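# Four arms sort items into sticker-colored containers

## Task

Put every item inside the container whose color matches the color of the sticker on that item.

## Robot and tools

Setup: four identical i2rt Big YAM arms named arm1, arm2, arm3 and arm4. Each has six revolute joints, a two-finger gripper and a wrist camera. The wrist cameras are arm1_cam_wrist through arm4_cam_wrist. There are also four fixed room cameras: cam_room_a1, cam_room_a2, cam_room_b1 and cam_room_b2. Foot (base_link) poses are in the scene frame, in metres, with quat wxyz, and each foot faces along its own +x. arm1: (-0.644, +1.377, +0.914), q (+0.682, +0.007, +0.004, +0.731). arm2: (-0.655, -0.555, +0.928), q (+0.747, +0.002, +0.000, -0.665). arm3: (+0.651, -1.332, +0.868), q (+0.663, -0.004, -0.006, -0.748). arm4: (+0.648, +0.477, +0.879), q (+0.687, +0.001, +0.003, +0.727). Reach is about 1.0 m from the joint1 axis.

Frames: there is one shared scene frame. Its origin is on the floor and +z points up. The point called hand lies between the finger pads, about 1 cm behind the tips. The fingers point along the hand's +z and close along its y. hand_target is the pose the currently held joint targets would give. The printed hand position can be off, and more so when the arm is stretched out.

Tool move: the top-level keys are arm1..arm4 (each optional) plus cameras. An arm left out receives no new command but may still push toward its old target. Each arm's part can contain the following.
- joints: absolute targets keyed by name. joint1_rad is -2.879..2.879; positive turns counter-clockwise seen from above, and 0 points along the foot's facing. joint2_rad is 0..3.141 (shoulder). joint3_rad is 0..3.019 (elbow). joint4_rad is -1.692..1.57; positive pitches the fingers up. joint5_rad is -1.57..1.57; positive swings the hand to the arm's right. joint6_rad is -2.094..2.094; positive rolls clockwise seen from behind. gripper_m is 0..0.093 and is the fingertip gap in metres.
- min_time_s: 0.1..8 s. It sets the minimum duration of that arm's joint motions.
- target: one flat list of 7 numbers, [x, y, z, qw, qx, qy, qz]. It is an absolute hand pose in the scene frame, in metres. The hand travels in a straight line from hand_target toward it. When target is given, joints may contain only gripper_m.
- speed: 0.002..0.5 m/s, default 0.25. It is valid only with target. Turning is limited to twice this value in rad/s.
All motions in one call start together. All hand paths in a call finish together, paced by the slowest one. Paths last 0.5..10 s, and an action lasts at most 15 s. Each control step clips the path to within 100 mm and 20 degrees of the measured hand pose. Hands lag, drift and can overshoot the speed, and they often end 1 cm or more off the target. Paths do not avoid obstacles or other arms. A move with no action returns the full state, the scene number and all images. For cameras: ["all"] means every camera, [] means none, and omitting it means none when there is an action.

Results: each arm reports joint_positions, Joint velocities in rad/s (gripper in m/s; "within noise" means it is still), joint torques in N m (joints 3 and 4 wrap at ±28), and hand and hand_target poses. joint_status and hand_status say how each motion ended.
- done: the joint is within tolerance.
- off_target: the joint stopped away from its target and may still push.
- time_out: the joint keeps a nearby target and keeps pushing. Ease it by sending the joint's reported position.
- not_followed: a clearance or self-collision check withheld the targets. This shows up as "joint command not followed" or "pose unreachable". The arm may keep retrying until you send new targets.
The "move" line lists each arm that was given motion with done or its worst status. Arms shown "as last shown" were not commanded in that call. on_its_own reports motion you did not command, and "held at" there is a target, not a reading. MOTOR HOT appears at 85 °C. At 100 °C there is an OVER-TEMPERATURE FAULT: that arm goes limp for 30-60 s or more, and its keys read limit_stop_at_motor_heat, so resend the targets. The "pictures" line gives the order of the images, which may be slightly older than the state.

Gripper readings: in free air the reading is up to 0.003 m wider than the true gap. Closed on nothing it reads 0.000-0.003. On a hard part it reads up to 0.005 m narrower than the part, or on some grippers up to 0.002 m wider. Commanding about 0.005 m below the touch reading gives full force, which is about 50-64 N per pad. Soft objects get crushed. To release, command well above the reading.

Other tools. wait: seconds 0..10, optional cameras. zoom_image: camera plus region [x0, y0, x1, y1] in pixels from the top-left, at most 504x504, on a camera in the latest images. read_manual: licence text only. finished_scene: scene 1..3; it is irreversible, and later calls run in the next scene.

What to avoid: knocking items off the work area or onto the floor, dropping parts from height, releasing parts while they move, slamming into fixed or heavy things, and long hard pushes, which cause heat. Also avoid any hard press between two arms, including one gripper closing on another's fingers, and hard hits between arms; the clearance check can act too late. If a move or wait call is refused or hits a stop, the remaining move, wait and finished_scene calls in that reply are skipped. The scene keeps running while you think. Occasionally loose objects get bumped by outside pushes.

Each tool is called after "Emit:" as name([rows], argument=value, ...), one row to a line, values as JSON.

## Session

Emit:
move()

Emit:
zoom_image(camera="cam_room_b1", region=[0, 240, 350, 400])

Emit:
zoom_image(camera="cam_room_b2", region=[250, 220, 642, 400])

Scene clock: 0.00 s.
Joint torques (N m): no reading
Motor temperatures (°C): arm1=[20 23 27 23 21 21 21] | arm2=[23 24 26 22 22 20 23] | arm3=[24 23 24 23 24 23 23] | arm4=[22 22 24 22 24 21 24]
Heat: arm1: hottest joint3_rad 27 °C; arm2: hottest joint3_rad 26 °C; arm3: hottest joint1_rad 24 °C; arm4: hottest joint3_rad 24 °C.
Joint velocities: within noise
arm1.joint_positions: joint1_rad=+0.263 joint2_rad=+0.618 joint3_rad=+1.332 joint4_rad=-1.526 joint5_rad=+0.156 joint6_rad=+0.460 gripper_m=+0.09396
arm1.joint_status: not commanded
arm1.hand: x=-0.6788 y=+1.5838 z=+1.3925 quat_wxyz=(-0.203, +0.587, -0.716, -0.320) (m; scene frame)
arm1.hand_target: x=-0.6782 y=+1.5828 z=+1.4055 quat_wxyz=(-0.208, +0.582, -0.712, -0.334) (m; scene frame)
arm1.hand_status: not commanded
arm2.joint_positions: joint1_rad=+0.198 joint2_rad=+0.629 joint3_rad=+1.395 joint4_rad=-1.573 joint5_rad=-0.167 joint6_rad=+0.724 gripper_m=+0.09396
arm2.joint_status: not commanded
arm2.hand: x=-0.5668 y=-0.7391 z=+1.4233 quat_wxyz=(-0.378, -0.757, -0.533, +0.021) (m; scene frame)
arm2.hand_target: x=-0.5674 y=-0.7376 z=+1.4323 quat_wxyz=(-0.388, -0.753, -0.531, +0.025) (m; scene frame)
arm2.hand_status: not commanded
arm3.joint_positions: joint1_rad=-0.202 joint2_rad=+0.637 joint3_rad=+1.395 joint4_rad=-1.253 joint5_rad=-0.141 joint6_rad=+0.009 gripper_m=+0.09396
arm3.joint_status: not commanded
arm3.hand: x=+0.5932 y=-1.5705 z=+1.4269 quat_wxyz=(-0.354, -0.674, -0.524, +0.381) (m; scene frame)
arm3.hand_target: x=+0.5940 y=-1.5678 z=+1.4382 quat_wxyz=(-0.361, -0.668, -0.521, +0.391) (m; scene frame)
arm3.hand_status: not commanded
arm4.joint_positions: joint1_rad=+0.128 joint2_rad=+0.641 joint3_rad=+1.438 joint4_rad=-1.415 joint5_rad=-0.180 joint6_rad=-0.624 gripper_m=+0.09396
arm4.joint_status: not commanded
arm4.hand: x=+0.5789 y=+0.6954 z=+1.4214 quat_wxyz=(-0.341, +0.837, -0.292, -0.314) (m; scene frame)
arm4.hand_target: x=+0.5794 y=+0.6929 z=+1.4323 quat_wxyz=(-0.351, +0.831, -0.289, -0.319) (m; scene frame)
arm4.hand_status: not commanded
pictures: arm1_cam_wrist, arm2_cam_wrist, arm3_cam_wrist, arm4_cam_wrist, cam_room_a1, cam_room_a2, cam_room_b1, cam_room_b2
Images, in order (width x height): arm1_cam_wrist 672x504, arm2_cam_wrist 672x504, arm3_cam_wrist 672x504, arm4_cam_wrist 672x504, cam_room_a1 672x504, cam_room_a2 672x504, cam_room_b1 672x504, cam_room_b2 672x504.

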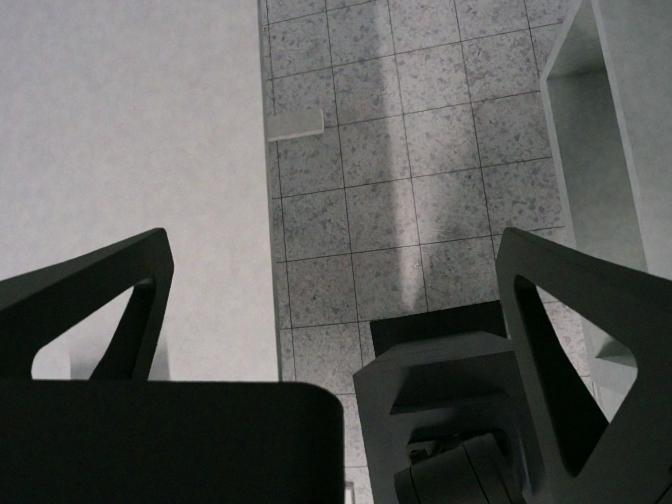

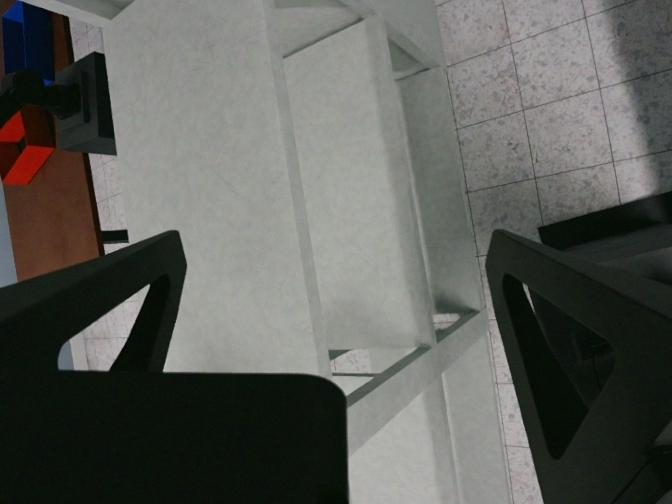

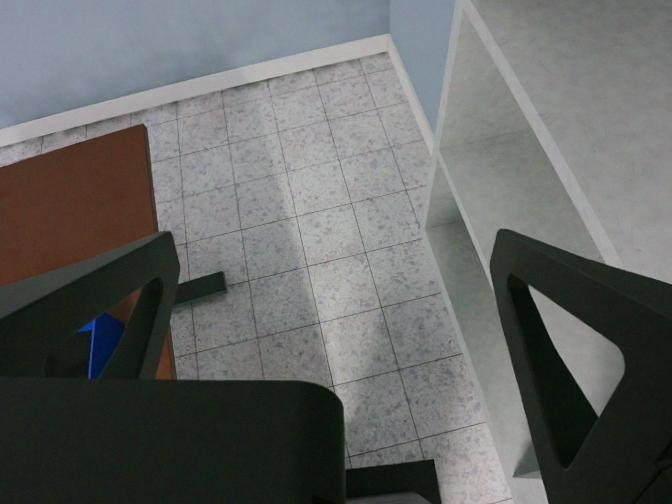

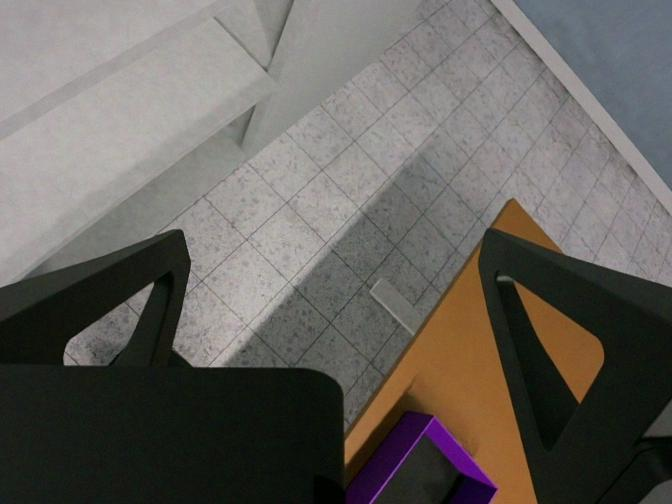

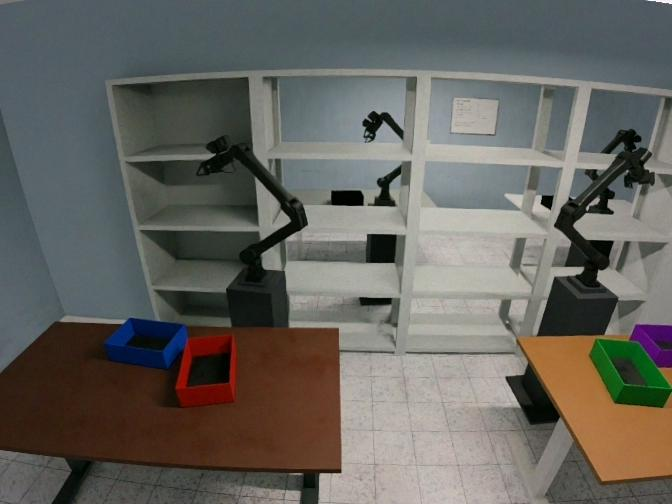

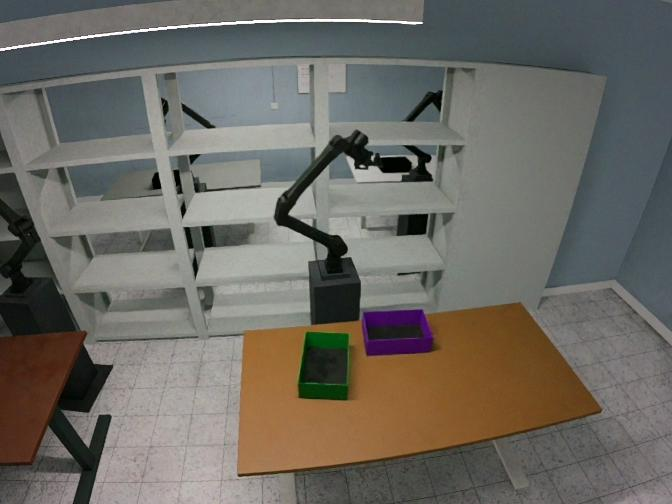

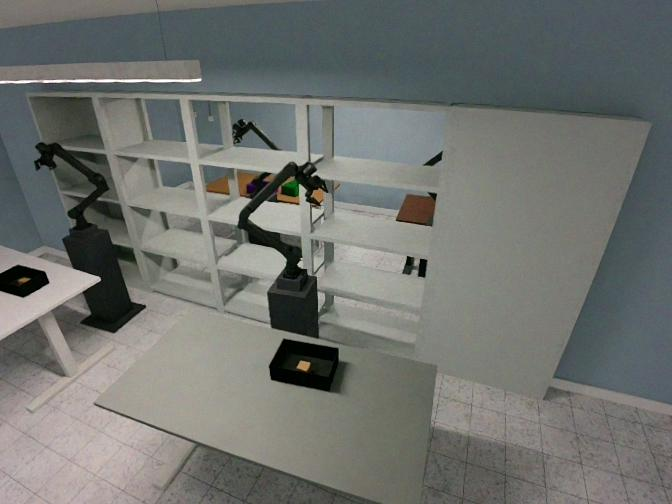

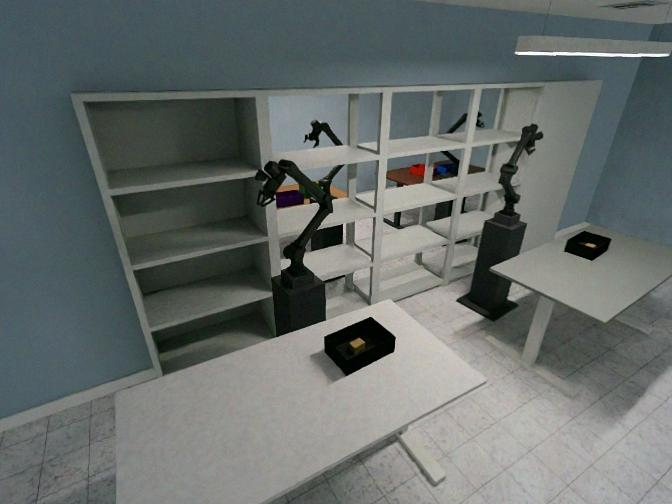

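Scaled by 1.440.

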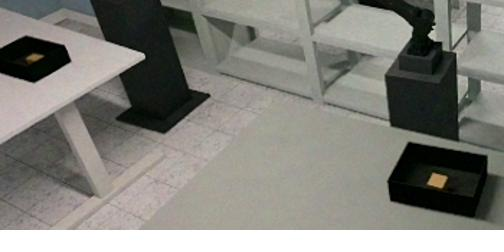

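Scaled by 1.286.

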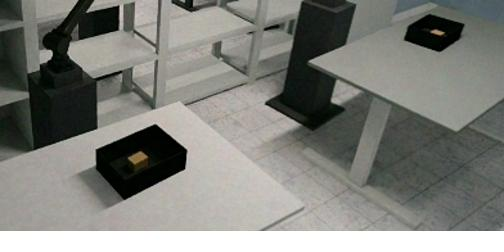

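Emit:
move(arm1={"joints":{"joint1_rad":1.55,"joint2_rad":1.74,"joint3_rad":1.735,"joint4_rad":-1.3,"joint5_rad":0,"joint6_rad":0},"min_time_s":3}, arm2={"joints":{"joint1_rad":-1.5,"joint2_rad":1.74,"joint3_rad":1.735,"joint4_rad":-1.3,"joint5_rad":0,"joint6_rad":0},"min_time_s":3}, arm3={"joints":{"joint1_rad":1.6,"joint2_rad":1.74,"joint3_rad":1.735,"joint4_rad":-1.3,"joint5_rad":0,"joint6_rad":0},"min_time_s":3}, arm4={"joints":{"joint1_rad":-1.6,"joint2_rad":1.74,"joint3_rad":1.735,"joint4_rad":-1.3,"joint5_rad":0,"joint6_rad":0},"min_time_s":3}, cameras=["arm1_cam_wrist","arm2_cam_wrist","arm3_cam_wrist","arm4_cam_wrist"])

Scene clock: 9.47 s.
Joint torques (N m): arm1=[-2.73 -14.21 16.76 1.37 0.04 -0.04] | arm2=[1.26 -17.85 15.95 1.72 0.02 -0.08] | arm3=[0.26 -19.25 13.72 0.12 0.13 -0.11] | arm4=[1.08 -18.2 12.33 0.87 0.14 0.15]
Motor temperatures (°C): arm1=[20 23 29 23 21 21 21] | arm2=[23 24 27 22 22 20 23] | arm3=[24 23 25 23 24 23 23] | arm4=[22 22 26 22 24 21 24]
Heat: arm1: hottest joint3_rad 29 °C; arm2: hottest joint3_rad 27 °C; arm3: hottest joint3_rad 25 °C; arm4: hottest joint3_rad 26 °C.
move: arm1 done; arm2 done; arm3 done; arm4 done
Joint velocities: within noise
arm1.joint_positions: joint1_rad=+1.560 joint2_rad=+1.743 joint3_rad=+1.673 joint4_rad=-1.313 joint5_rad=+0.000 joint6_rad=+0.008 gripper_m=+0.09397
arm1.joint_status: all done
arm1.hand: x=-1.2201 y=+1.3437 z=+1.1446 quat_wxyz=(+0.002, +0.995, +0.025, -0.101) (m; scene frame)
arm1.hand_target: x=-1.2386 y=+1.3483 z=+1.1745 quat_wxyz=(+0.002, +0.990, +0.024, -0.140) (m; scene frame)
arm1.hand_status: not commanded
arm2.joint_positions: joint1_rad=-1.505 joint2_rad=+1.727 joint3_rad=+1.676 joint4_rad=-1.314 joint5_rad=-0.001 joint6_rad=+0.015 gripper_m=+0.09397
arm2.joint_status: all done
arm2.hand: x=-1.2258 y=-0.6610 z=+1.1585 quat_wxyz=(-0.009, -0.991, -0.083, +0.101) (m; scene frame)
arm2.hand_target: x=-1.2448 y=-0.6677 z=+1.1778 quat_wxyz=(-0.011, -0.987, -0.093, +0.131) (m; scene frame)
arm2.hand_status: not commanded
arm3.joint_positions: joint1_rad=+1.611 joint2_rad=+1.742 joint3_rad=+1.681 joint4_rad=-1.293 joint5_rad=-0.002 joint6_rad=+0.006 gripper_m=+0.09397
arm3.joint_status: all done
arm3.hand: x=+1.2366 y=-1.3758 z=+1.0956 quat_wxyz=(-0.109, -0.042, -0.993, +0.010) (m; scene frame)
arm3.hand_target: x=+1.2476 y=-1.3836 z=+1.1200 quat_wxyz=(-0.133, -0.045, -0.990, +0.013) (m; scene frame)
arm3.hand_status: not commanded
arm4.joint_positions: joint1_rad=-1.603 joint2_rad=+1.733 joint3_rad=+1.683 joint4_rad=-1.313 joint5_rad=-0.001 joint6_rad=-0.014 gripper_m=+0.09397
arm4.joint_status: all done
arm4.hand: x=+1.2313 y=+0.4922 z=+1.1077 quat_wxyz=(-0.101, +0.019, -0.995, +0.001) (m; scene frame)
arm4.hand_target: x=+1.2485 y=+0.4941 z=+1.1274 quat_wxyz=(-0.130, +0.014, -0.991, +0.000) (m; scene frame)
arm4.hand_status: not commanded
pictures: arm1_cam_wrist, arm2_cam_wrist, arm3_cam_wrist, arm4_cam_wrist
Images, in order (width x height): arm1_cam_wrist 672x504, arm2_cam_wrist 672x504, arm3_cam_wrist 672x504, arm4_cam_wrist 672x504.

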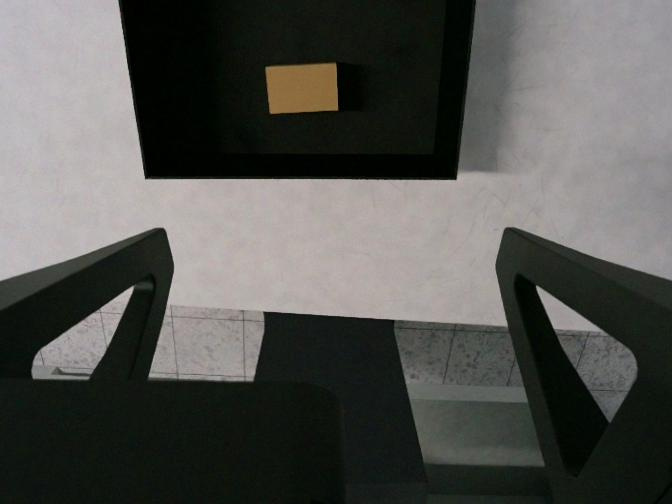

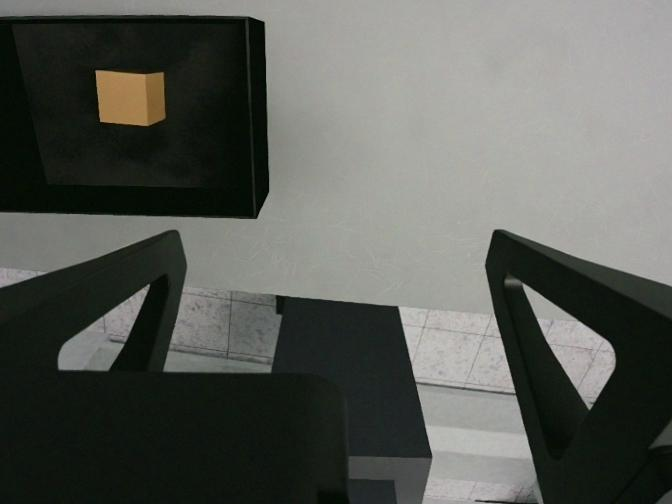

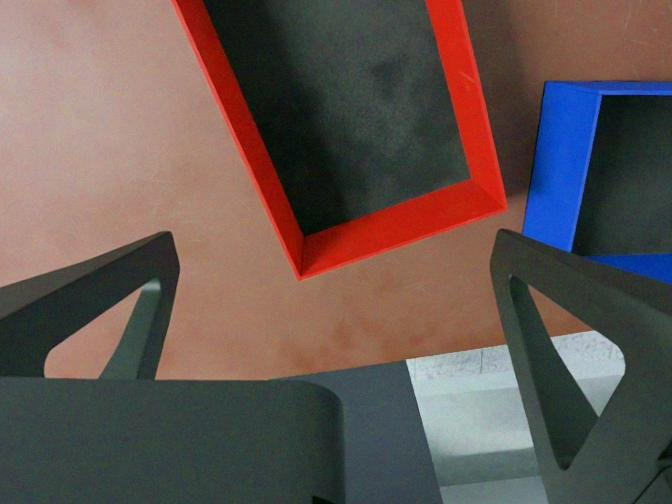

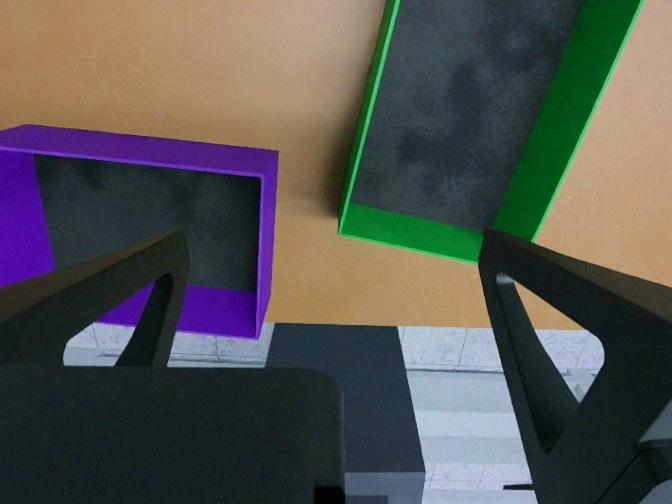

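Emit:
move(arm1={"target":[-1.22,1.26,0.94,0,0.7071,0.7071,0]}, arm2={"target":[-1.225,-0.875,0.935,0,0.9986,0.0523,0]}, cameras=["arm1_cam_wrist","arm2_cam_wrist"])

Scene clock: 27.83 s.
Joint torques (N m): arm1=[-1.38 -15.5 9.37 0.81 0 -0.04] | arm2=[1.08 -20.95 14.19 0.91 -0.12 0.21] | arm3=[0.32 -19.08 13.71 0.16 0.13 -0.11] | arm4=[0.91 -18.78 12.51 0.85 0.14 0.17]
Motor temperatures (°C): arm1=[20 24 30 23 21 21 21] | arm2=[23 25 30 22 22 20 23] | arm3=[24 24 27 23 24 23 23] | arm4=[22 24 30 22 24 21 24]
Heat: arm1: hottest joint3_rad 30 °C; arm2: hottest joint3_rad 30 °C; arm3: hottest joint3_rad 27 °C; arm4: hottest joint3_rad 30 °C.
move: arm1 done; arm2 off_target
Joint velocities: within noise
arm1.joint_positions: joint1_rad=+1.694 joint2_rad=+2.023 joint3_rad=+1.561 joint4_rad=-1.125 joint5_rad=-0.008 joint6_rad=-1.363 gripper_m=+0.09398
arm1.joint_status: not commanded
arm1.hand: x=-1.2186 y=+1.2645 z=+0.9459 quat_wxyz=(+0.001, +0.713, +0.701, +0.000) (m; scene frame)
arm1.hand_target: x=-1.2198 y=+1.2600 z=+0.9400 quat_wxyz=(+0.000, +0.707, +0.707, +0.000) (m; scene frame)
arm1.hand_status: done (0.008 m and 0.9 deg from the pose sent, 0.221 m and 87.8 deg at the start)
arm2.joint_positions: joint1_rad=-1.180 joint2_rad=+2.158 joint3_rad=+1.755 joint4_rad=-1.192 joint5_rad=+0.001 joint6_rad=+0.392 gripper_m=+0.09397
arm2.joint_status: not commanded
arm2.hand: x=-1.2087 y=-0.8628 z=+0.9364 quat_wxyz=(+0.007, -0.998, -0.058, -0.012) (m; scene frame)
arm2.hand_target: x=-1.2241 y=-0.8746 z=+0.9354 quat_wxyz=(+0.000, -0.999, -0.052, +0.000) (m; scene frame)
arm2.hand_status: off_target (0.020 m and 1.7 deg from the pose sent, 0.310 m and 12.2 deg at the start)
arm3, arm4: as last shown
pictures: arm1_cam_wrist, arm2_cam_wrist
Images, in order (width x height): arm1_cam_wrist 672x504, arm2_cam_wrist 672x504.

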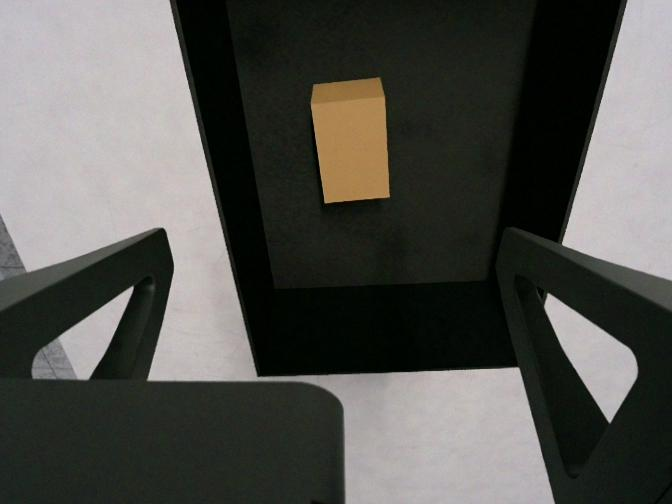

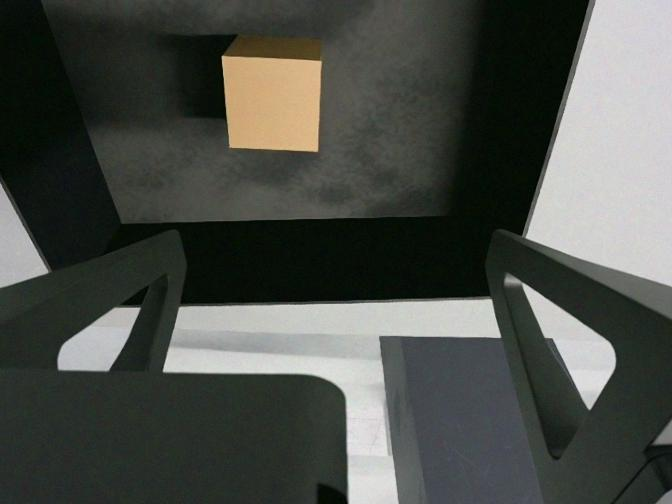

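Emit:
move(arm1={"target":[-1.232,1.314,0.82,0,0.682,0.731,0]}, arm2={"target":[-1.200,-0.907,0.825,0,0.9992,0.041,0]}, cameras=["arm1_cam_wrist","arm2_cam_wrist"])

Scene clock: 36.67 s.
Joint torques (N m): arm1=[-1.61 -17.67 8.39 0.9 -0.02 -0.07] | arm2=[0.56 -22.83 8.92 1.2 -0.08 0.21] | arm3=[0.38 -19.31 13.72 0.12 0.13 -0.11] | arm4=[0.85 -18.55 12.53 0.88 0.14 0.18]
Motor temperatures (°C): arm1=[20 24 31 23 21 21 21] | arm2=[23 25 31 22 22 20 23] | arm3=[24 24 27 23 24 23 23] | arm4=[22 24 32 22 24 21 24]
Heat: arm1: hottest joint3_rad 31 °C; arm2: hottest joint3_rad 31 °C; arm3: hottest joint3_rad 27 °C; arm4: hottest joint3_rad 32 °C.
move: arm1 off_target; arm2 off_target
Joint velocities: within noise
arm1.joint_positions: joint1_rad=+1.605 joint2_rad=+2.224 joint3_rad=+1.500 joint4_rad=-0.890 joint5_rad=-0.004 joint6_rad=-1.524 gripper_m=+0.09398
arm1.joint_status: not commanded
arm1.hand: x=-1.2235 y=+1.3175 z=+0.8123 quat_wxyz=(+0.009, +0.687, +0.727, +0.011) (m; scene frame)
arm1.hand_target: x=-1.2318 y=+1.3140 z=+0.8201 quat_wxyz=(+0.000, +0.682, +0.731, +0.000) (m; scene frame)
arm1.hand_status: off_target (0.012 m and 1.8 deg from the pose sent, 0.136 m and 4.9 deg at the start)
arm2.joint_positions: joint1_rad=-1.111 joint2_rad=+2.306 joint3_rad=+1.735 joint4_rad=-0.989 joint5_rad=+0.001 joint6_rad=+0.477 gripper_m=+0.09397
arm2.joint_status: not commanded
arm2.hand: x=-1.2002 y=-0.9089 z=+0.8373 quat_wxyz=(-0.001, -0.999, -0.050, +0.004) (m; scene frame)
arm2.hand_target: x=-1.1998 y=-0.9070 z=+0.8251 quat_wxyz=(+0.000, -0.999, -0.041, +0.000) (m; scene frame)
arm2.hand_status: off_target (0.012 m and 1.1 deg from the pose sent, 0.120 m and 2.5 deg at the start)
arm3, arm4: as last shown
pictures: arm1_cam_wrist, arm2_cam_wrist
Images, in order (width x height): arm1_cam_wrist 672x504, arm2_cam_wrist 672x504.

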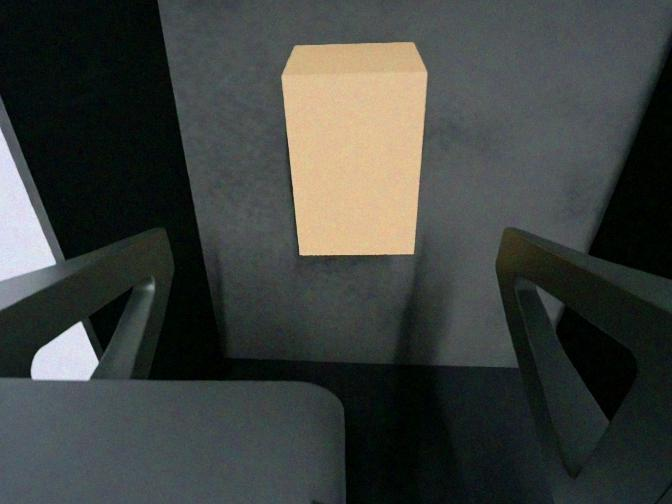

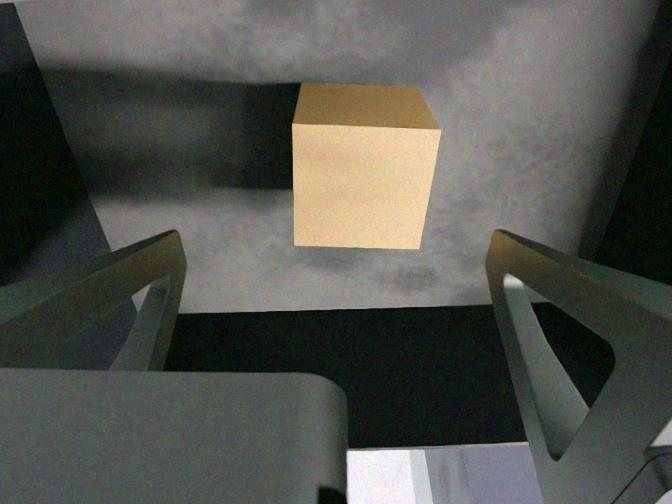

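Emit:
move(arm1={"target":[-1.237,1.305,0.775,0,0.682,0.731,0],"speed":0.12}, arm2={"target":[-1.193,-0.894,0.765,0,0.9992,0.041,0],"speed":0.12}, cameras=["arm1_cam_wrist","arm2_cam_wrist"])

Scene clock: 44.47 s.
Joint torques (N m): arm1=[-1.49 -17.14 9.77 0.62 -0.05 0.1] | arm2=[-0.03 -22.18 7.92 1.26 -0.08 0.1] | arm3=[0.21 -19.14 13.74 0.12 0.12 -0.12] | arm4=[0.67 -18.78 12.36 0.81 0.12 0.2]
Motor temperatures (°C): arm1=[20 25 31 23 21 21 21] | arm2=[23 25 31 22 22 20 23] | arm3=[24 25 28 23 24 23 23] | arm4=[22 25 33 22 24 21 24]
Heat: arm1: hottest joint3_rad 31 °C; arm2: hottest joint3_rad 31 °C; arm3: hottest joint3_rad 28 °C; arm4: hottest joint3_rad 33 °C.
move: arm1 off_target; arm2 off_target
Joint velocities: within noise
arm1.joint_positions: joint1_rad=+1.614 joint2_rad=+2.298 joint3_rad=+1.500 joint4_rad=-0.824 joint5_rad=-0.004 joint6_rad=-1.525 gripper_m=+0.09398
arm1.joint_status: not commanded
arm1.hand: x=-1.2207 y=+1.3129 z=+0.7700 quat_wxyz=(+0.012, +0.683, +0.730, +0.014) (m; scene frame)
arm1.hand_target: x=-1.2364 y=+1.3050 z=+0.7754 quat_wxyz=(+0.000, +0.682, +0.731, +0.000) (m; scene frame)
arm1.hand_status: off_target (0.019 m and 2.1 deg from the pose sent, 0.042 m and 1.8 deg at the start)
arm2.joint_positions: joint1_rad=-1.115 joint2_rad=+2.369 joint3_rad=+1.688 joint4_rad=-0.867 joint5_rad=+0.001 joint6_rad=+0.477 gripper_m=+0.09397
arm2.joint_status: not commanded
arm2.hand: x=-1.1955 y=-0.9025 z=+0.7840 quat_wxyz=(-0.004, -0.999, -0.048, +0.009) (m; scene frame)
arm2.hand_target: x=-1.1926 y=-0.8938 z=+0.7655 quat_wxyz=(+0.000, -0.999, -0.041, +0.000) (m; scene frame)
arm2.hand_status: off_target (0.021 m and 1.4 deg from the pose sent, 0.074 m and 1.1 deg at the start)
arm3, arm4: as last shown
pictures: arm1_cam_wrist, arm2_cam_wrist
Images, in order (width x height): arm1_cam_wrist 672x504, arm2_cam_wrist 672x504.

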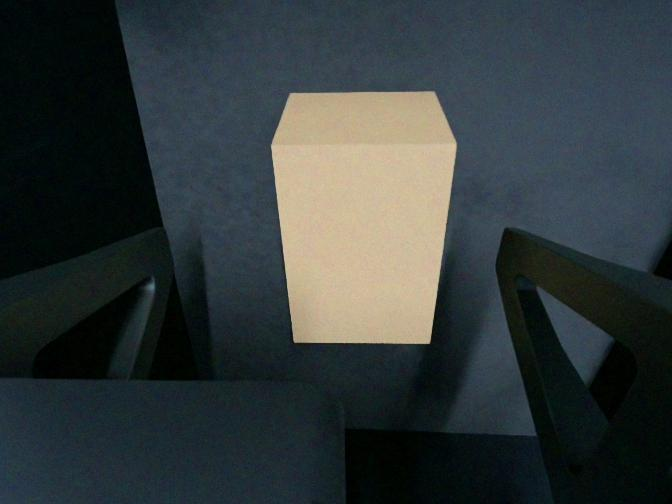

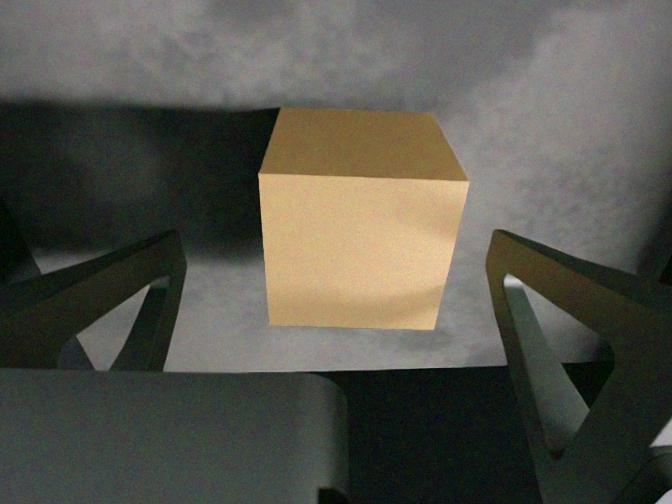

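Emit:
move(arm1={"target":[-1.246,1.301,0.749,0,0.682,0.731,0],"speed":0.1}, arm2={"target":[-1.191,-0.887,0.731,0,0.9992,0.041,0],"speed":0.1}, cameras=["arm1_cam_wrist","arm2_cam_wrist"])

Scene clock: 49.07 s.
Joint torques (N m): arm1=[-0.32 -17.03 10.91 0.68 -0.12 0.08] | arm2=[0.15 -21.83 7.38 1.33 -0.09 0.03] | arm3=[0.15 -19.08 13.7 0.13 0.13 -0.12] | arm4=[0.73 -18.9 12.45 0.83 0.14 0.18]
Motor temperatures (°C): arm1=[20 25 31 23 21 21 21] | arm2=[23 26 31 22 22 20 23] | arm3=[24 25 28 23 24 23 23] | arm4=[22 25 33 22 24 21 24]
Heat: arm1: hottest joint3_rad 31 °C; arm2: hottest joint3_rad 31 °C; arm3: hottest joint3_rad 28 °C; arm4: hottest joint3_rad 33 °C.
move: arm1 off_target; arm2 off_target
Joint velocities: within noise
arm1.joint_positions: joint1_rad=+1.617 joint2_rad=+2.356 joint3_rad=+1.528 joint4_rad=-0.801 joint5_rad=-0.004 joint6_rad=-1.521 gripper_m=+0.09398
arm1.joint_status: not commanded
arm1.hand: x=-1.2243 y=+1.3105 z=+0.7445 quat_wxyz=(+0.014, +0.683, +0.730, +0.016) (m; scene frame)
arm1.hand_target: x=-1.2453 y=+1.3009 z=+0.7499 quat_wxyz=(+0.000, +0.682, +0.731, +0.000) (m; scene frame)
arm1.hand_status: off_target (0.024 m and 2.4 deg from the pose sent, 0.035 m and 2.0 deg at the start)
arm2.joint_positions: joint1_rad=-1.124 joint2_rad=+2.416 joint3_rad=+1.681 joint4_rad=-0.808 joint5_rad=+0.001 joint6_rad=+0.477 gripper_m=+0.09397
arm2.joint_status: not commanded
arm2.hand: x=-1.1965 y=-0.8964 z=+0.7530 quat_wxyz=(-0.005, -0.999, -0.043, +0.011) (m; scene frame)
arm2.hand_target: x=-1.1905 y=-0.8868 z=+0.7316 quat_wxyz=(+0.000, -0.999, -0.041, +0.000) (m; scene frame)
arm2.hand_status: off_target (0.025 m and 1.5 deg from the pose sent, 0.055 m and 1.4 deg at the start)
arm3, arm4: as last shown
pictures: arm1_cam_wrist, arm2_cam_wrist
Images, in order (width x height): arm1_cam_wrist 672x504, arm2_cam_wrist 672x504.

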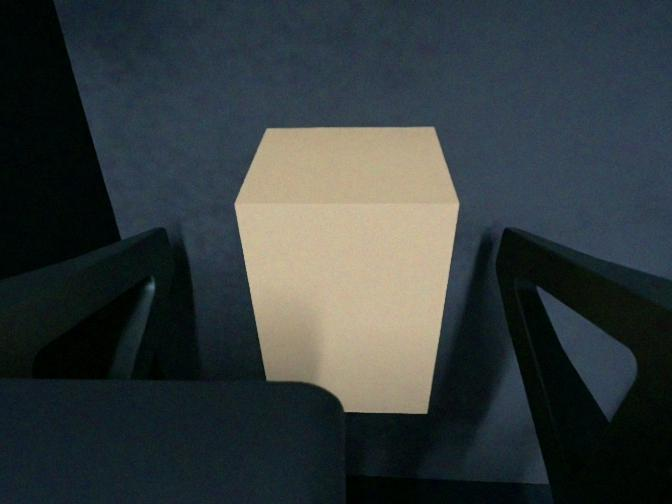

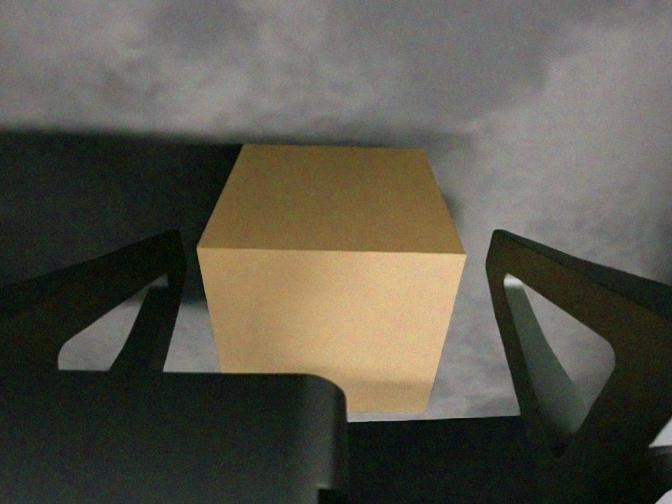

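Emit:
move(arm1={"joints":{"gripper_m":0.034}}, arm2={"joints":{"gripper_m":0.043}}, cameras=["arm1_cam_wrist","arm2_cam_wrist"])

Emit:
move(arm1={"target":[-1.18,1.31,1.05,0,0.682,0.731,0]}, arm2={"target":[-1.14,-0.87,1.05,0,0.9992,0.041,0]}, arm3={"joints":{"joint2_rad":0.4,"joint3_rad":0.7,"joint4_rad":-0.5,"joint5_rad":0,"joint6_rad":0},"min_time_s":3}, arm4={"joints":{"joint2_rad":0.4,"joint3_rad":0.7,"joint4_rad":-0.5,"joint5_rad":0,"joint6_rad":0},"min_time_s":3}, cameras=["arm1_cam_wrist","arm2_cam_wrist","cam_room_b1","cam_room_b2"])

Emit:
zoom_image(camera="cam_room_b1", region=[250, 250, 370, 370])

Emit:
zoom_image(camera="cam_room_b2", region=[290, 220, 410, 340])

Emit:
zoom_image(camera="cam_room_b1", region=[0, 200, 80, 280])

Emit:
zoom_image(camera="cam_room_b2", region=[540, 170, 640, 270])

Scene clock: 58.20 s.
Joint torques (N m): arm1=[-0.56 -17.67 10.92 0.61 -0.05 0.08] | arm2=[0.15 -21.71 7.35 1.28 -0.06 0.03] | arm3=[0.15 -19.14 13.7 0.1 0.13 -0.11] | arm4=[1.03 -18.43 12.41 0.83 0.14 0.18]
Motor temperatures (°C): arm1=[20 25 31 23 21 21 21] | arm2=[23 27 31 22 22 20 23] | arm3=[24 25 29 23 24 23 23] | arm4=[22 25 35 22 24 21 24]
Heat: arm1: hottest joint3_rad 31 °C; arm2: hottest joint3_rad 31 °C; arm3: hottest joint3_rad 29 °C; arm4: hottest joint3_rad 35 °C.
move: arm1 off_target; arm2 off_target
Joint velocities: within noise
arm1.joint_positions: joint1_rad=+1.617 joint2_rad=+2.356 joint3_rad=+1.531 joint4_rad=-0.800 joint5_rad=-0.005 joint6_rad=-1.521 gripper_m=+0.04433
arm1.joint_status: gripper_m off_target (ended at +0.04435, target +0.03400)
arm1.hand: x=-1.2256 y=+1.3103 z=+0.7450 quat_wxyz=(+0.013, +0.684, +0.730, +0.015) (m; scene frame)
arm1.hand_target: x=-1.2452 y=+1.3009 z=+0.7499 quat_wxyz=(+0.000, +0.682, +0.731, +0.000) (m; scene frame)
arm1.hand_status: not commanded
arm2.joint_positions: joint1_rad=-1.124 joint2_rad=+2.416 joint3_rad=+1.681 joint4_rad=-0.807 joint5_rad=+0.000 joint6_rad=+0.477 gripper_m=+0.05321
arm2.joint_status: gripper_m off_target (ended at +0.05324, target +0.04300)
arm2.hand: x=-1.1966 y=-0.8966 z=+0.7530 quat_wxyz=(-0.006, -0.999, -0.043, +0.012) (m; scene frame)
arm2.hand_target: x=-1.1905 y=-0.8868 z=+0.7316 quat_wxyz=(+0.000, -0.999, -0.041, +0.000) (m; scene frame)
arm2.hand_status: not commanded
arm3, arm4: as last shown
pictures: arm1_cam_wrist, arm2_cam_wrist
Images, in order (width x height): arm1_cam_wrist 672x504, arm2_cam_wrist 672x504.

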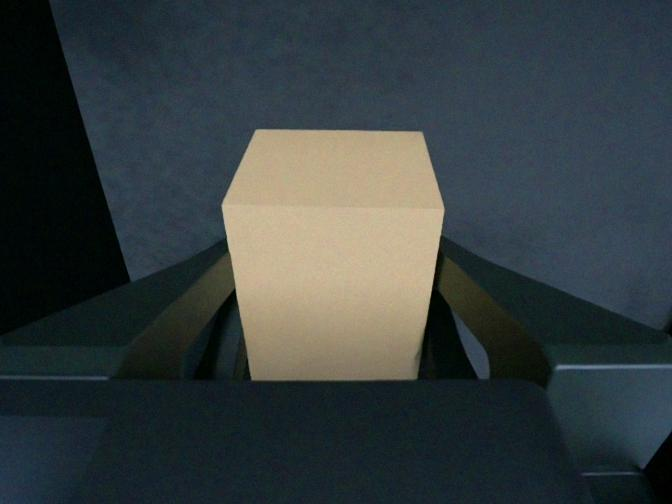

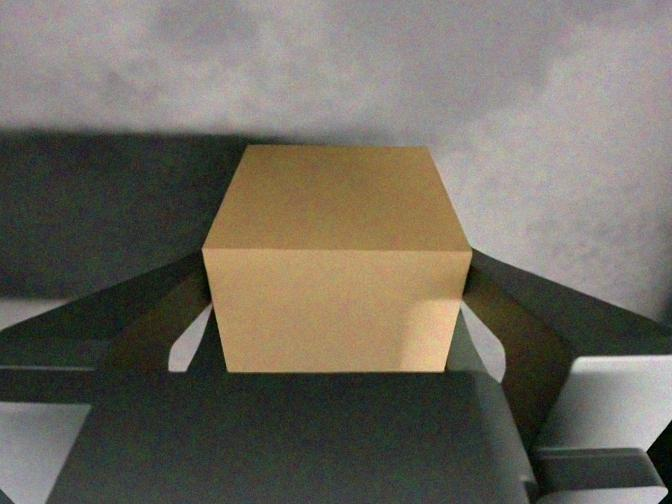

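Scene clock: 61.63 s.
Joint torques (N m): arm1=[-0.79 -15.09 14.48 -0.14 -0.09 0.06] | arm2=[1.55 -20.48 14.24 0.06 -0.06 0.22] | arm3=[0.5 1.2 9.37 2.61 0.11 -0.12] | arm4=[1.32 1.08 9.37 2.22 0.13 0.17]
Motor temperatures (°C): arm1=[20 25 32 23 21 21 21] | arm2=[23 27 31 22 22 20 23] | arm3=[24 25 29 23 24 23 23] | arm4=[22 25 35 22 24 21 24]
Heat: arm1: hottest joint3_rad 32 °C; arm2: hottest joint3_rad 31 °C; arm3: hottest joint3_rad 29 °C; arm4: hottest joint3_rad 35 °C.
move: arm1 off_target; arm2 off_target; arm3 done; arm4 done
Joint velocities: within noise
arm1.joint_positions: joint1_rad=+1.617 joint2_rad=+1.818 joint3_rad=+1.479 joint4_rad=-1.294 joint5_rad=-0.005 joint6_rad=-1.521 gripper_m=+0.04432
arm1.joint_status: not commanded
arm1.hand: x=-1.1636 y=+1.3163 z=+1.0283 quat_wxyz=(+0.015, +0.684, +0.730, +0.018) (m; scene frame)
arm1.hand_target: x=-1.1790 y=+1.3100 z=+1.0503 quat_wxyz=(+0.000, +0.682, +0.731, +0.000) (m; scene frame)
arm1.hand_status: off_target (0.028 m and 2.7 deg from the pose sent, 0.308 m and 2.3 deg at the start)
arm2.joint_positions: joint1_rad=-1.122 joint2_rad=+1.893 joint3_rad=+1.588 joint4_rad=-1.299 joint5_rad=+0.000 joint6_rad=+0.478 gripper_m=+0.05321
arm2.joint_status: not commanded
arm2.hand: x=-1.1300 y=-0.8566 z=+1.0320 quat_wxyz=(+0.010, -0.999, -0.044, -0.016) (m; scene frame)
arm2.hand_target: x=-1.1392 y=-0.8695 z=+1.0502 quat_wxyz=(+0.000, -0.999, -0.041, +0.000) (m; scene frame)
arm2.hand_status: off_target (0.025 m and 2.1 deg from the pose sent, 0.303 m and 1.5 deg at the start)
arm3.joint_positions: joint1_rad=+1.611 joint2_rad=+0.400 joint3_rad=+0.707 joint4_rad=-0.519 joint5_rad=-0.002 joint6_rad=+0.006 gripper_m=+0.09397
arm3.joint_status: all done
arm3.hand: x=+0.9556 y=-1.3507 z=+1.2719 quat_wxyz=(-0.629, -0.029, -0.777, +0.028) (m; scene frame)
arm3.hand_target: x=+0.9566 y=-1.3547 z=+1.2723 quat_wxyz=(-0.633, -0.031, -0.773, +0.034) (m; scene frame)
arm3.hand_status: not commanded
arm4.joint_positions: joint1_rad=-1.603 joint2_rad=+0.403 joint3_rad=+0.700 joint4_rad=-0.521 joint5_rad=-0.001 joint6_rad=-0.014 gripper_m=+0.09397
arm4.joint_status: all done
arm4.hand: x=+0.9569 y=+0.4860 z=+1.2761 quat_wxyz=(-0.622, +0.016, -0.783, -0.002) (m; scene frame)
arm4.hand_target: x=+0.9572 y=+0.4867 z=+1.2816 quat_wxyz=(-0.631, +0.012, -0.776, -0.007) (m; scene frame)
arm4.hand_status: not commanded
pictures: arm1_cam_wrist, arm2_cam_wrist, cam_room_b1, cam_room_b2
Images, in order (width x height): arm1_cam_wrist 672x504, arm2_cam_wrist 672x504, cam_room_b1 672x504, cam_room_b2 672x504.

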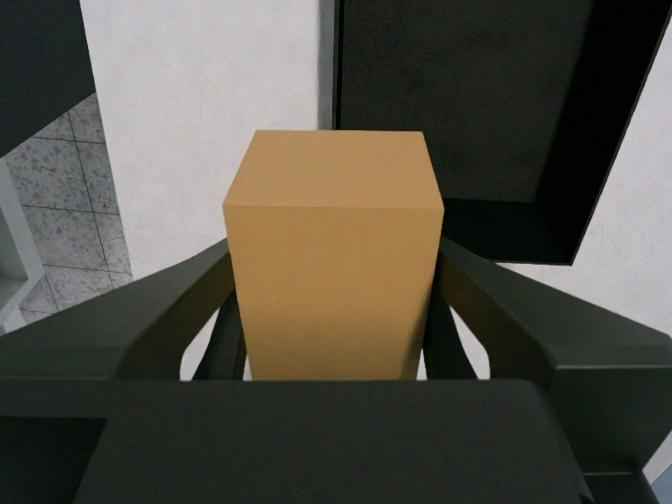

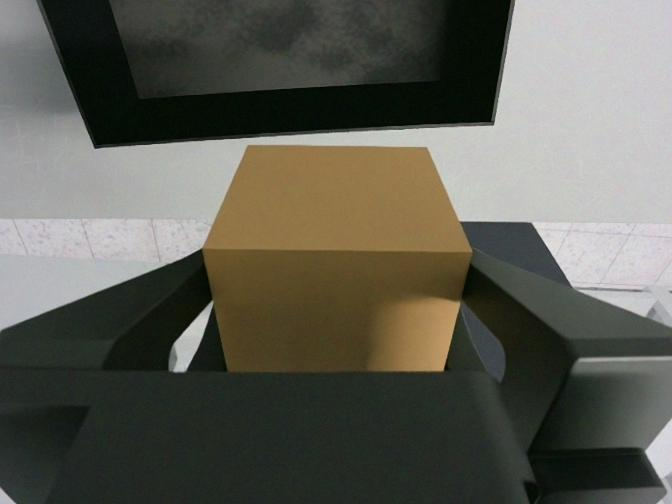

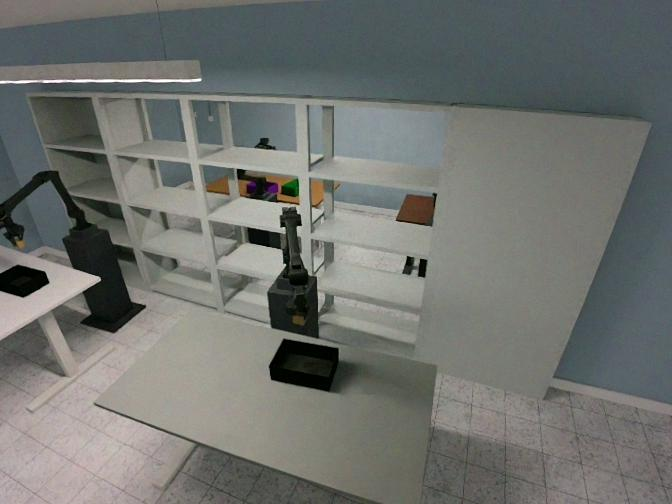

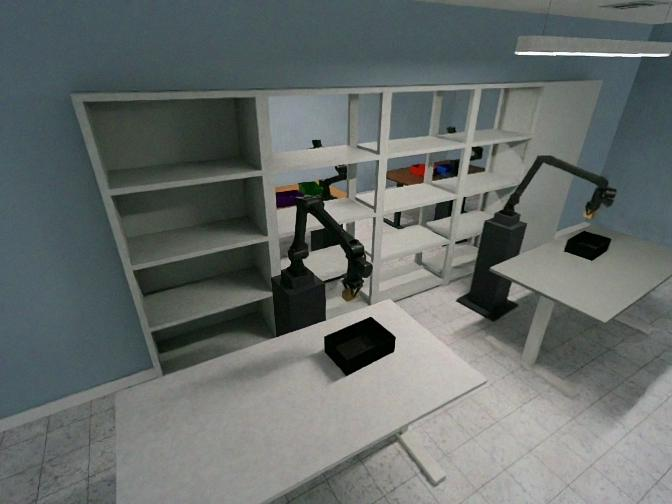

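Scaled by 4.200.

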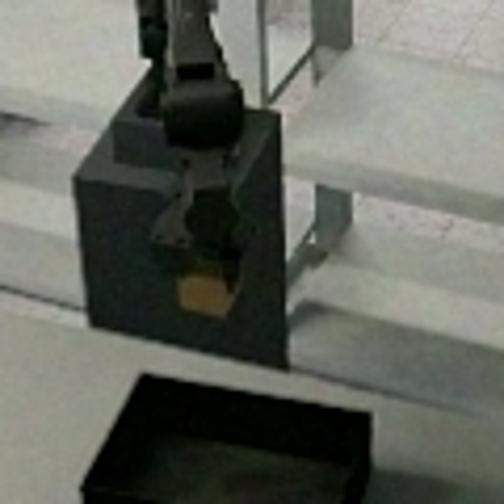

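Scaled by 4.200.

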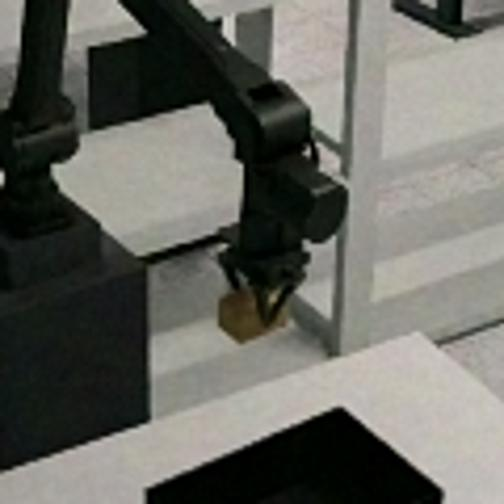

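Scaled by 6.300.

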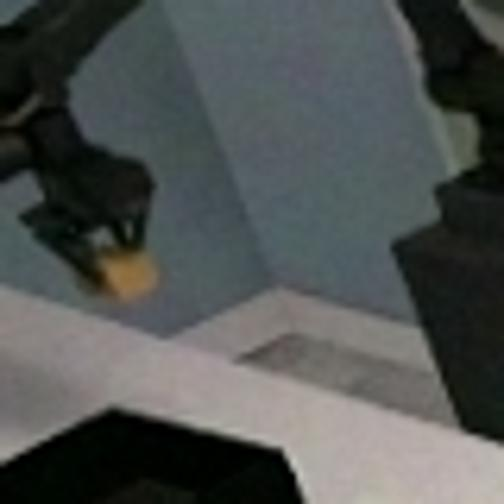

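Scaled by 5.040.

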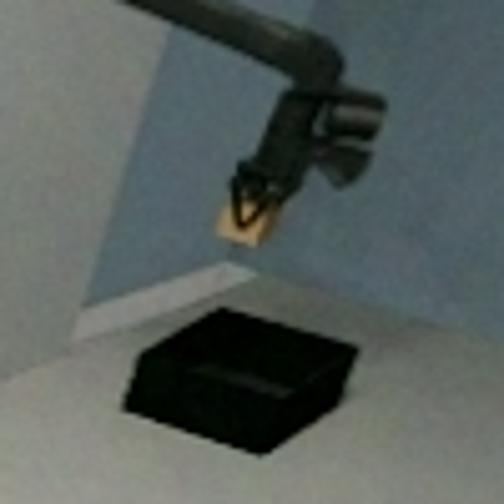

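Emit:
move(arm1={"joints":{"joint2_rad":0.4,"joint3_rad":0.7,"joint4_rad":-0.5,"joint5_rad":0,"joint6_rad":0},"min_time_s":3}, arm2={"joints":{"joint2_rad":0.4,"joint3_rad":0.7,"joint4_rad":-0.5,"joint5_rad":0,"joint6_rad":0},"min_time_s":3}, cameras=["cam_room_b1","cam_room_b2"])

Emit:
zoom_image(camera="cam_room_b1", region=[220, 140, 360, 280])

Emit:
zoom_image(camera="cam_room_b2", region=[240, 160, 380, 300])

Emit:
zoom_image(camera="cam_room_b1", region=[0, 120, 100, 220])

Emit:
zoom_image(camera="cam_room_b2", region=[480, 120, 620, 260])

Scene clock: 73.70 s.
Joint torques (N m): arm1=[-1.44 3.02 11.93 2.63 0.11 0.08] | arm2=[1.44 -0.38 10.84 3.74 -0.01 -0.07] | arm3=[0.5 1.2 9.42 2.63 0.11 -0.11] | arm4=[0.85 0.85 9.47 2.03 0.12 0.2]
Motor temperatures (°C): arm1=[20 25 33 23 21 21 22] | arm2=[23 27 33 22 22 20 23] | arm3=[24 25 30 23 24 23 23] | arm4=[22 24 34 22 24 21 24]
Heat: arm1: hottest joint3_rad 33 °C; arm2: hottest joint3_rad 33 °C; arm3: hottest joint3_rad 30 °C; arm4: hottest joint3_rad 34 °C.
move: arm1 done; arm2 done
Joint velocities: within noise
arm1.joint_positions: joint1_rad=+1.617 joint2_rad=+0.402 joint3_rad=+0.698 joint4_rad=-0.524 joint5_rad=-0.002 joint6_rad=-0.008 gripper_m=+0.04428
arm1.joint_status: all done
arm1.hand: x=-0.9423 y=+1.3411 z=+1.3153 quat_wxyz=(+0.032, +0.776, +0.050, -0.627) (m; scene frame)
arm1.hand_target: x=-0.9427 y=+1.3389 z=+1.3227 quat_wxyz=(+0.038, +0.768, +0.049, -0.638) (m; scene frame)
arm1.hand_status: not commanded
arm2.joint_positions: joint1_rad=-1.122 joint2_rad=+0.404 joint3_rad=+0.713 joint4_rad=-0.527 joint5_rad=+0.000 joint6_rad=+0.015 gripper_m=+0.05323
arm2.joint_status: all done
arm2.hand: x=-0.9149 y=-0.7206 z=+1.3310 quat_wxyz=(-0.178, -0.752, -0.213, +0.598) (m; scene frame)
arm2.hand_target: x=-0.9141 y=-0.7235 z=+1.3312 quat_wxyz=(-0.179, -0.743, -0.220, +0.606) (m; scene frame)
arm2.hand_status: not commanded
arm3, arm4: as last shown
pictures: cam_room_b1, cam_room_b2
Images, in order (width x height): cam_room_b1 672x504, cam_room_b2 672x504.

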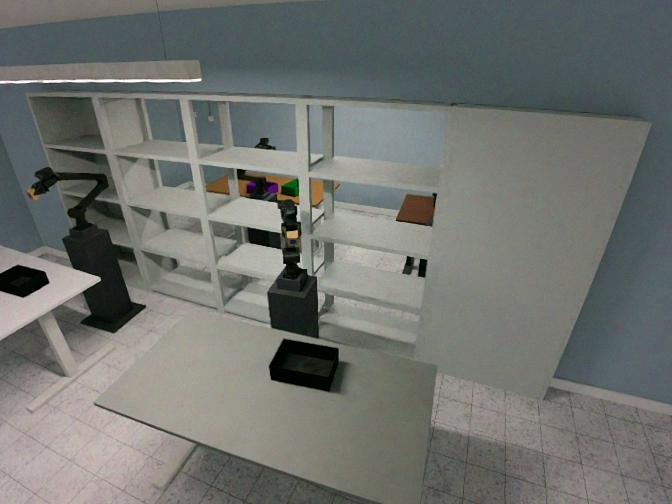

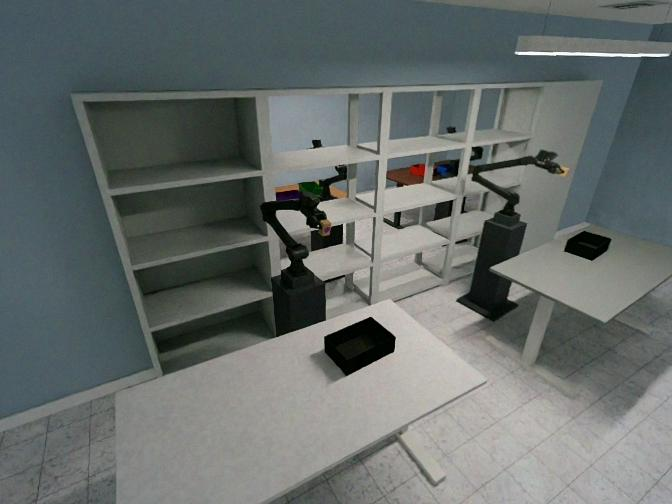

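Scaled by 3.600.

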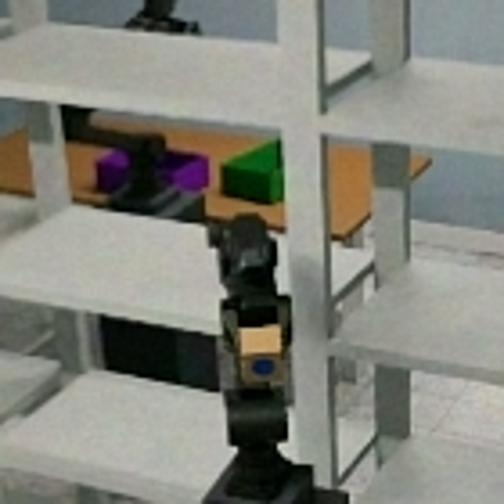

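Scaled by 3.600.

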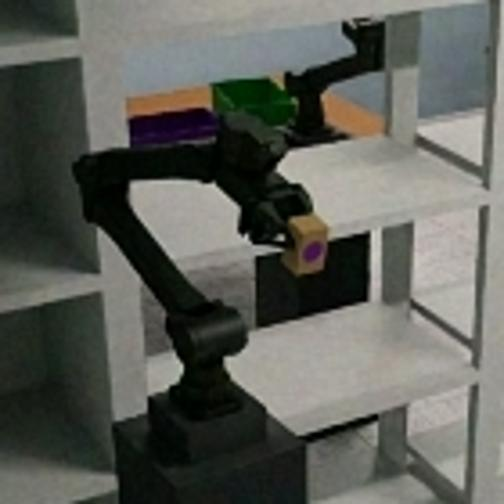

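Scaled by 5.040.

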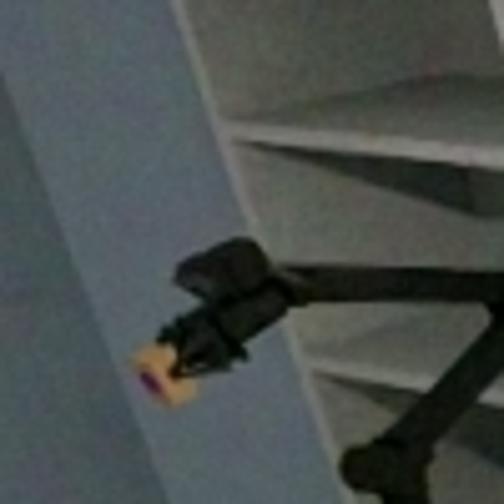

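Scaled by 3.600.

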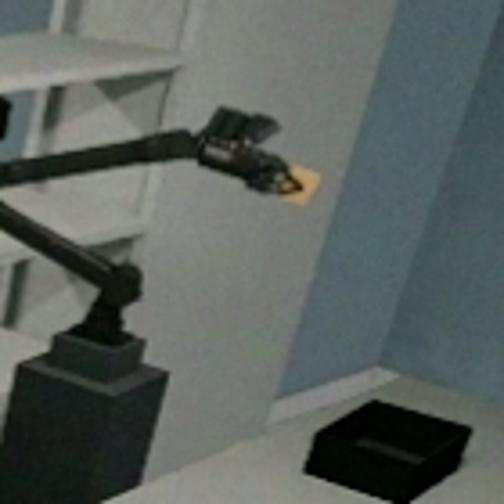

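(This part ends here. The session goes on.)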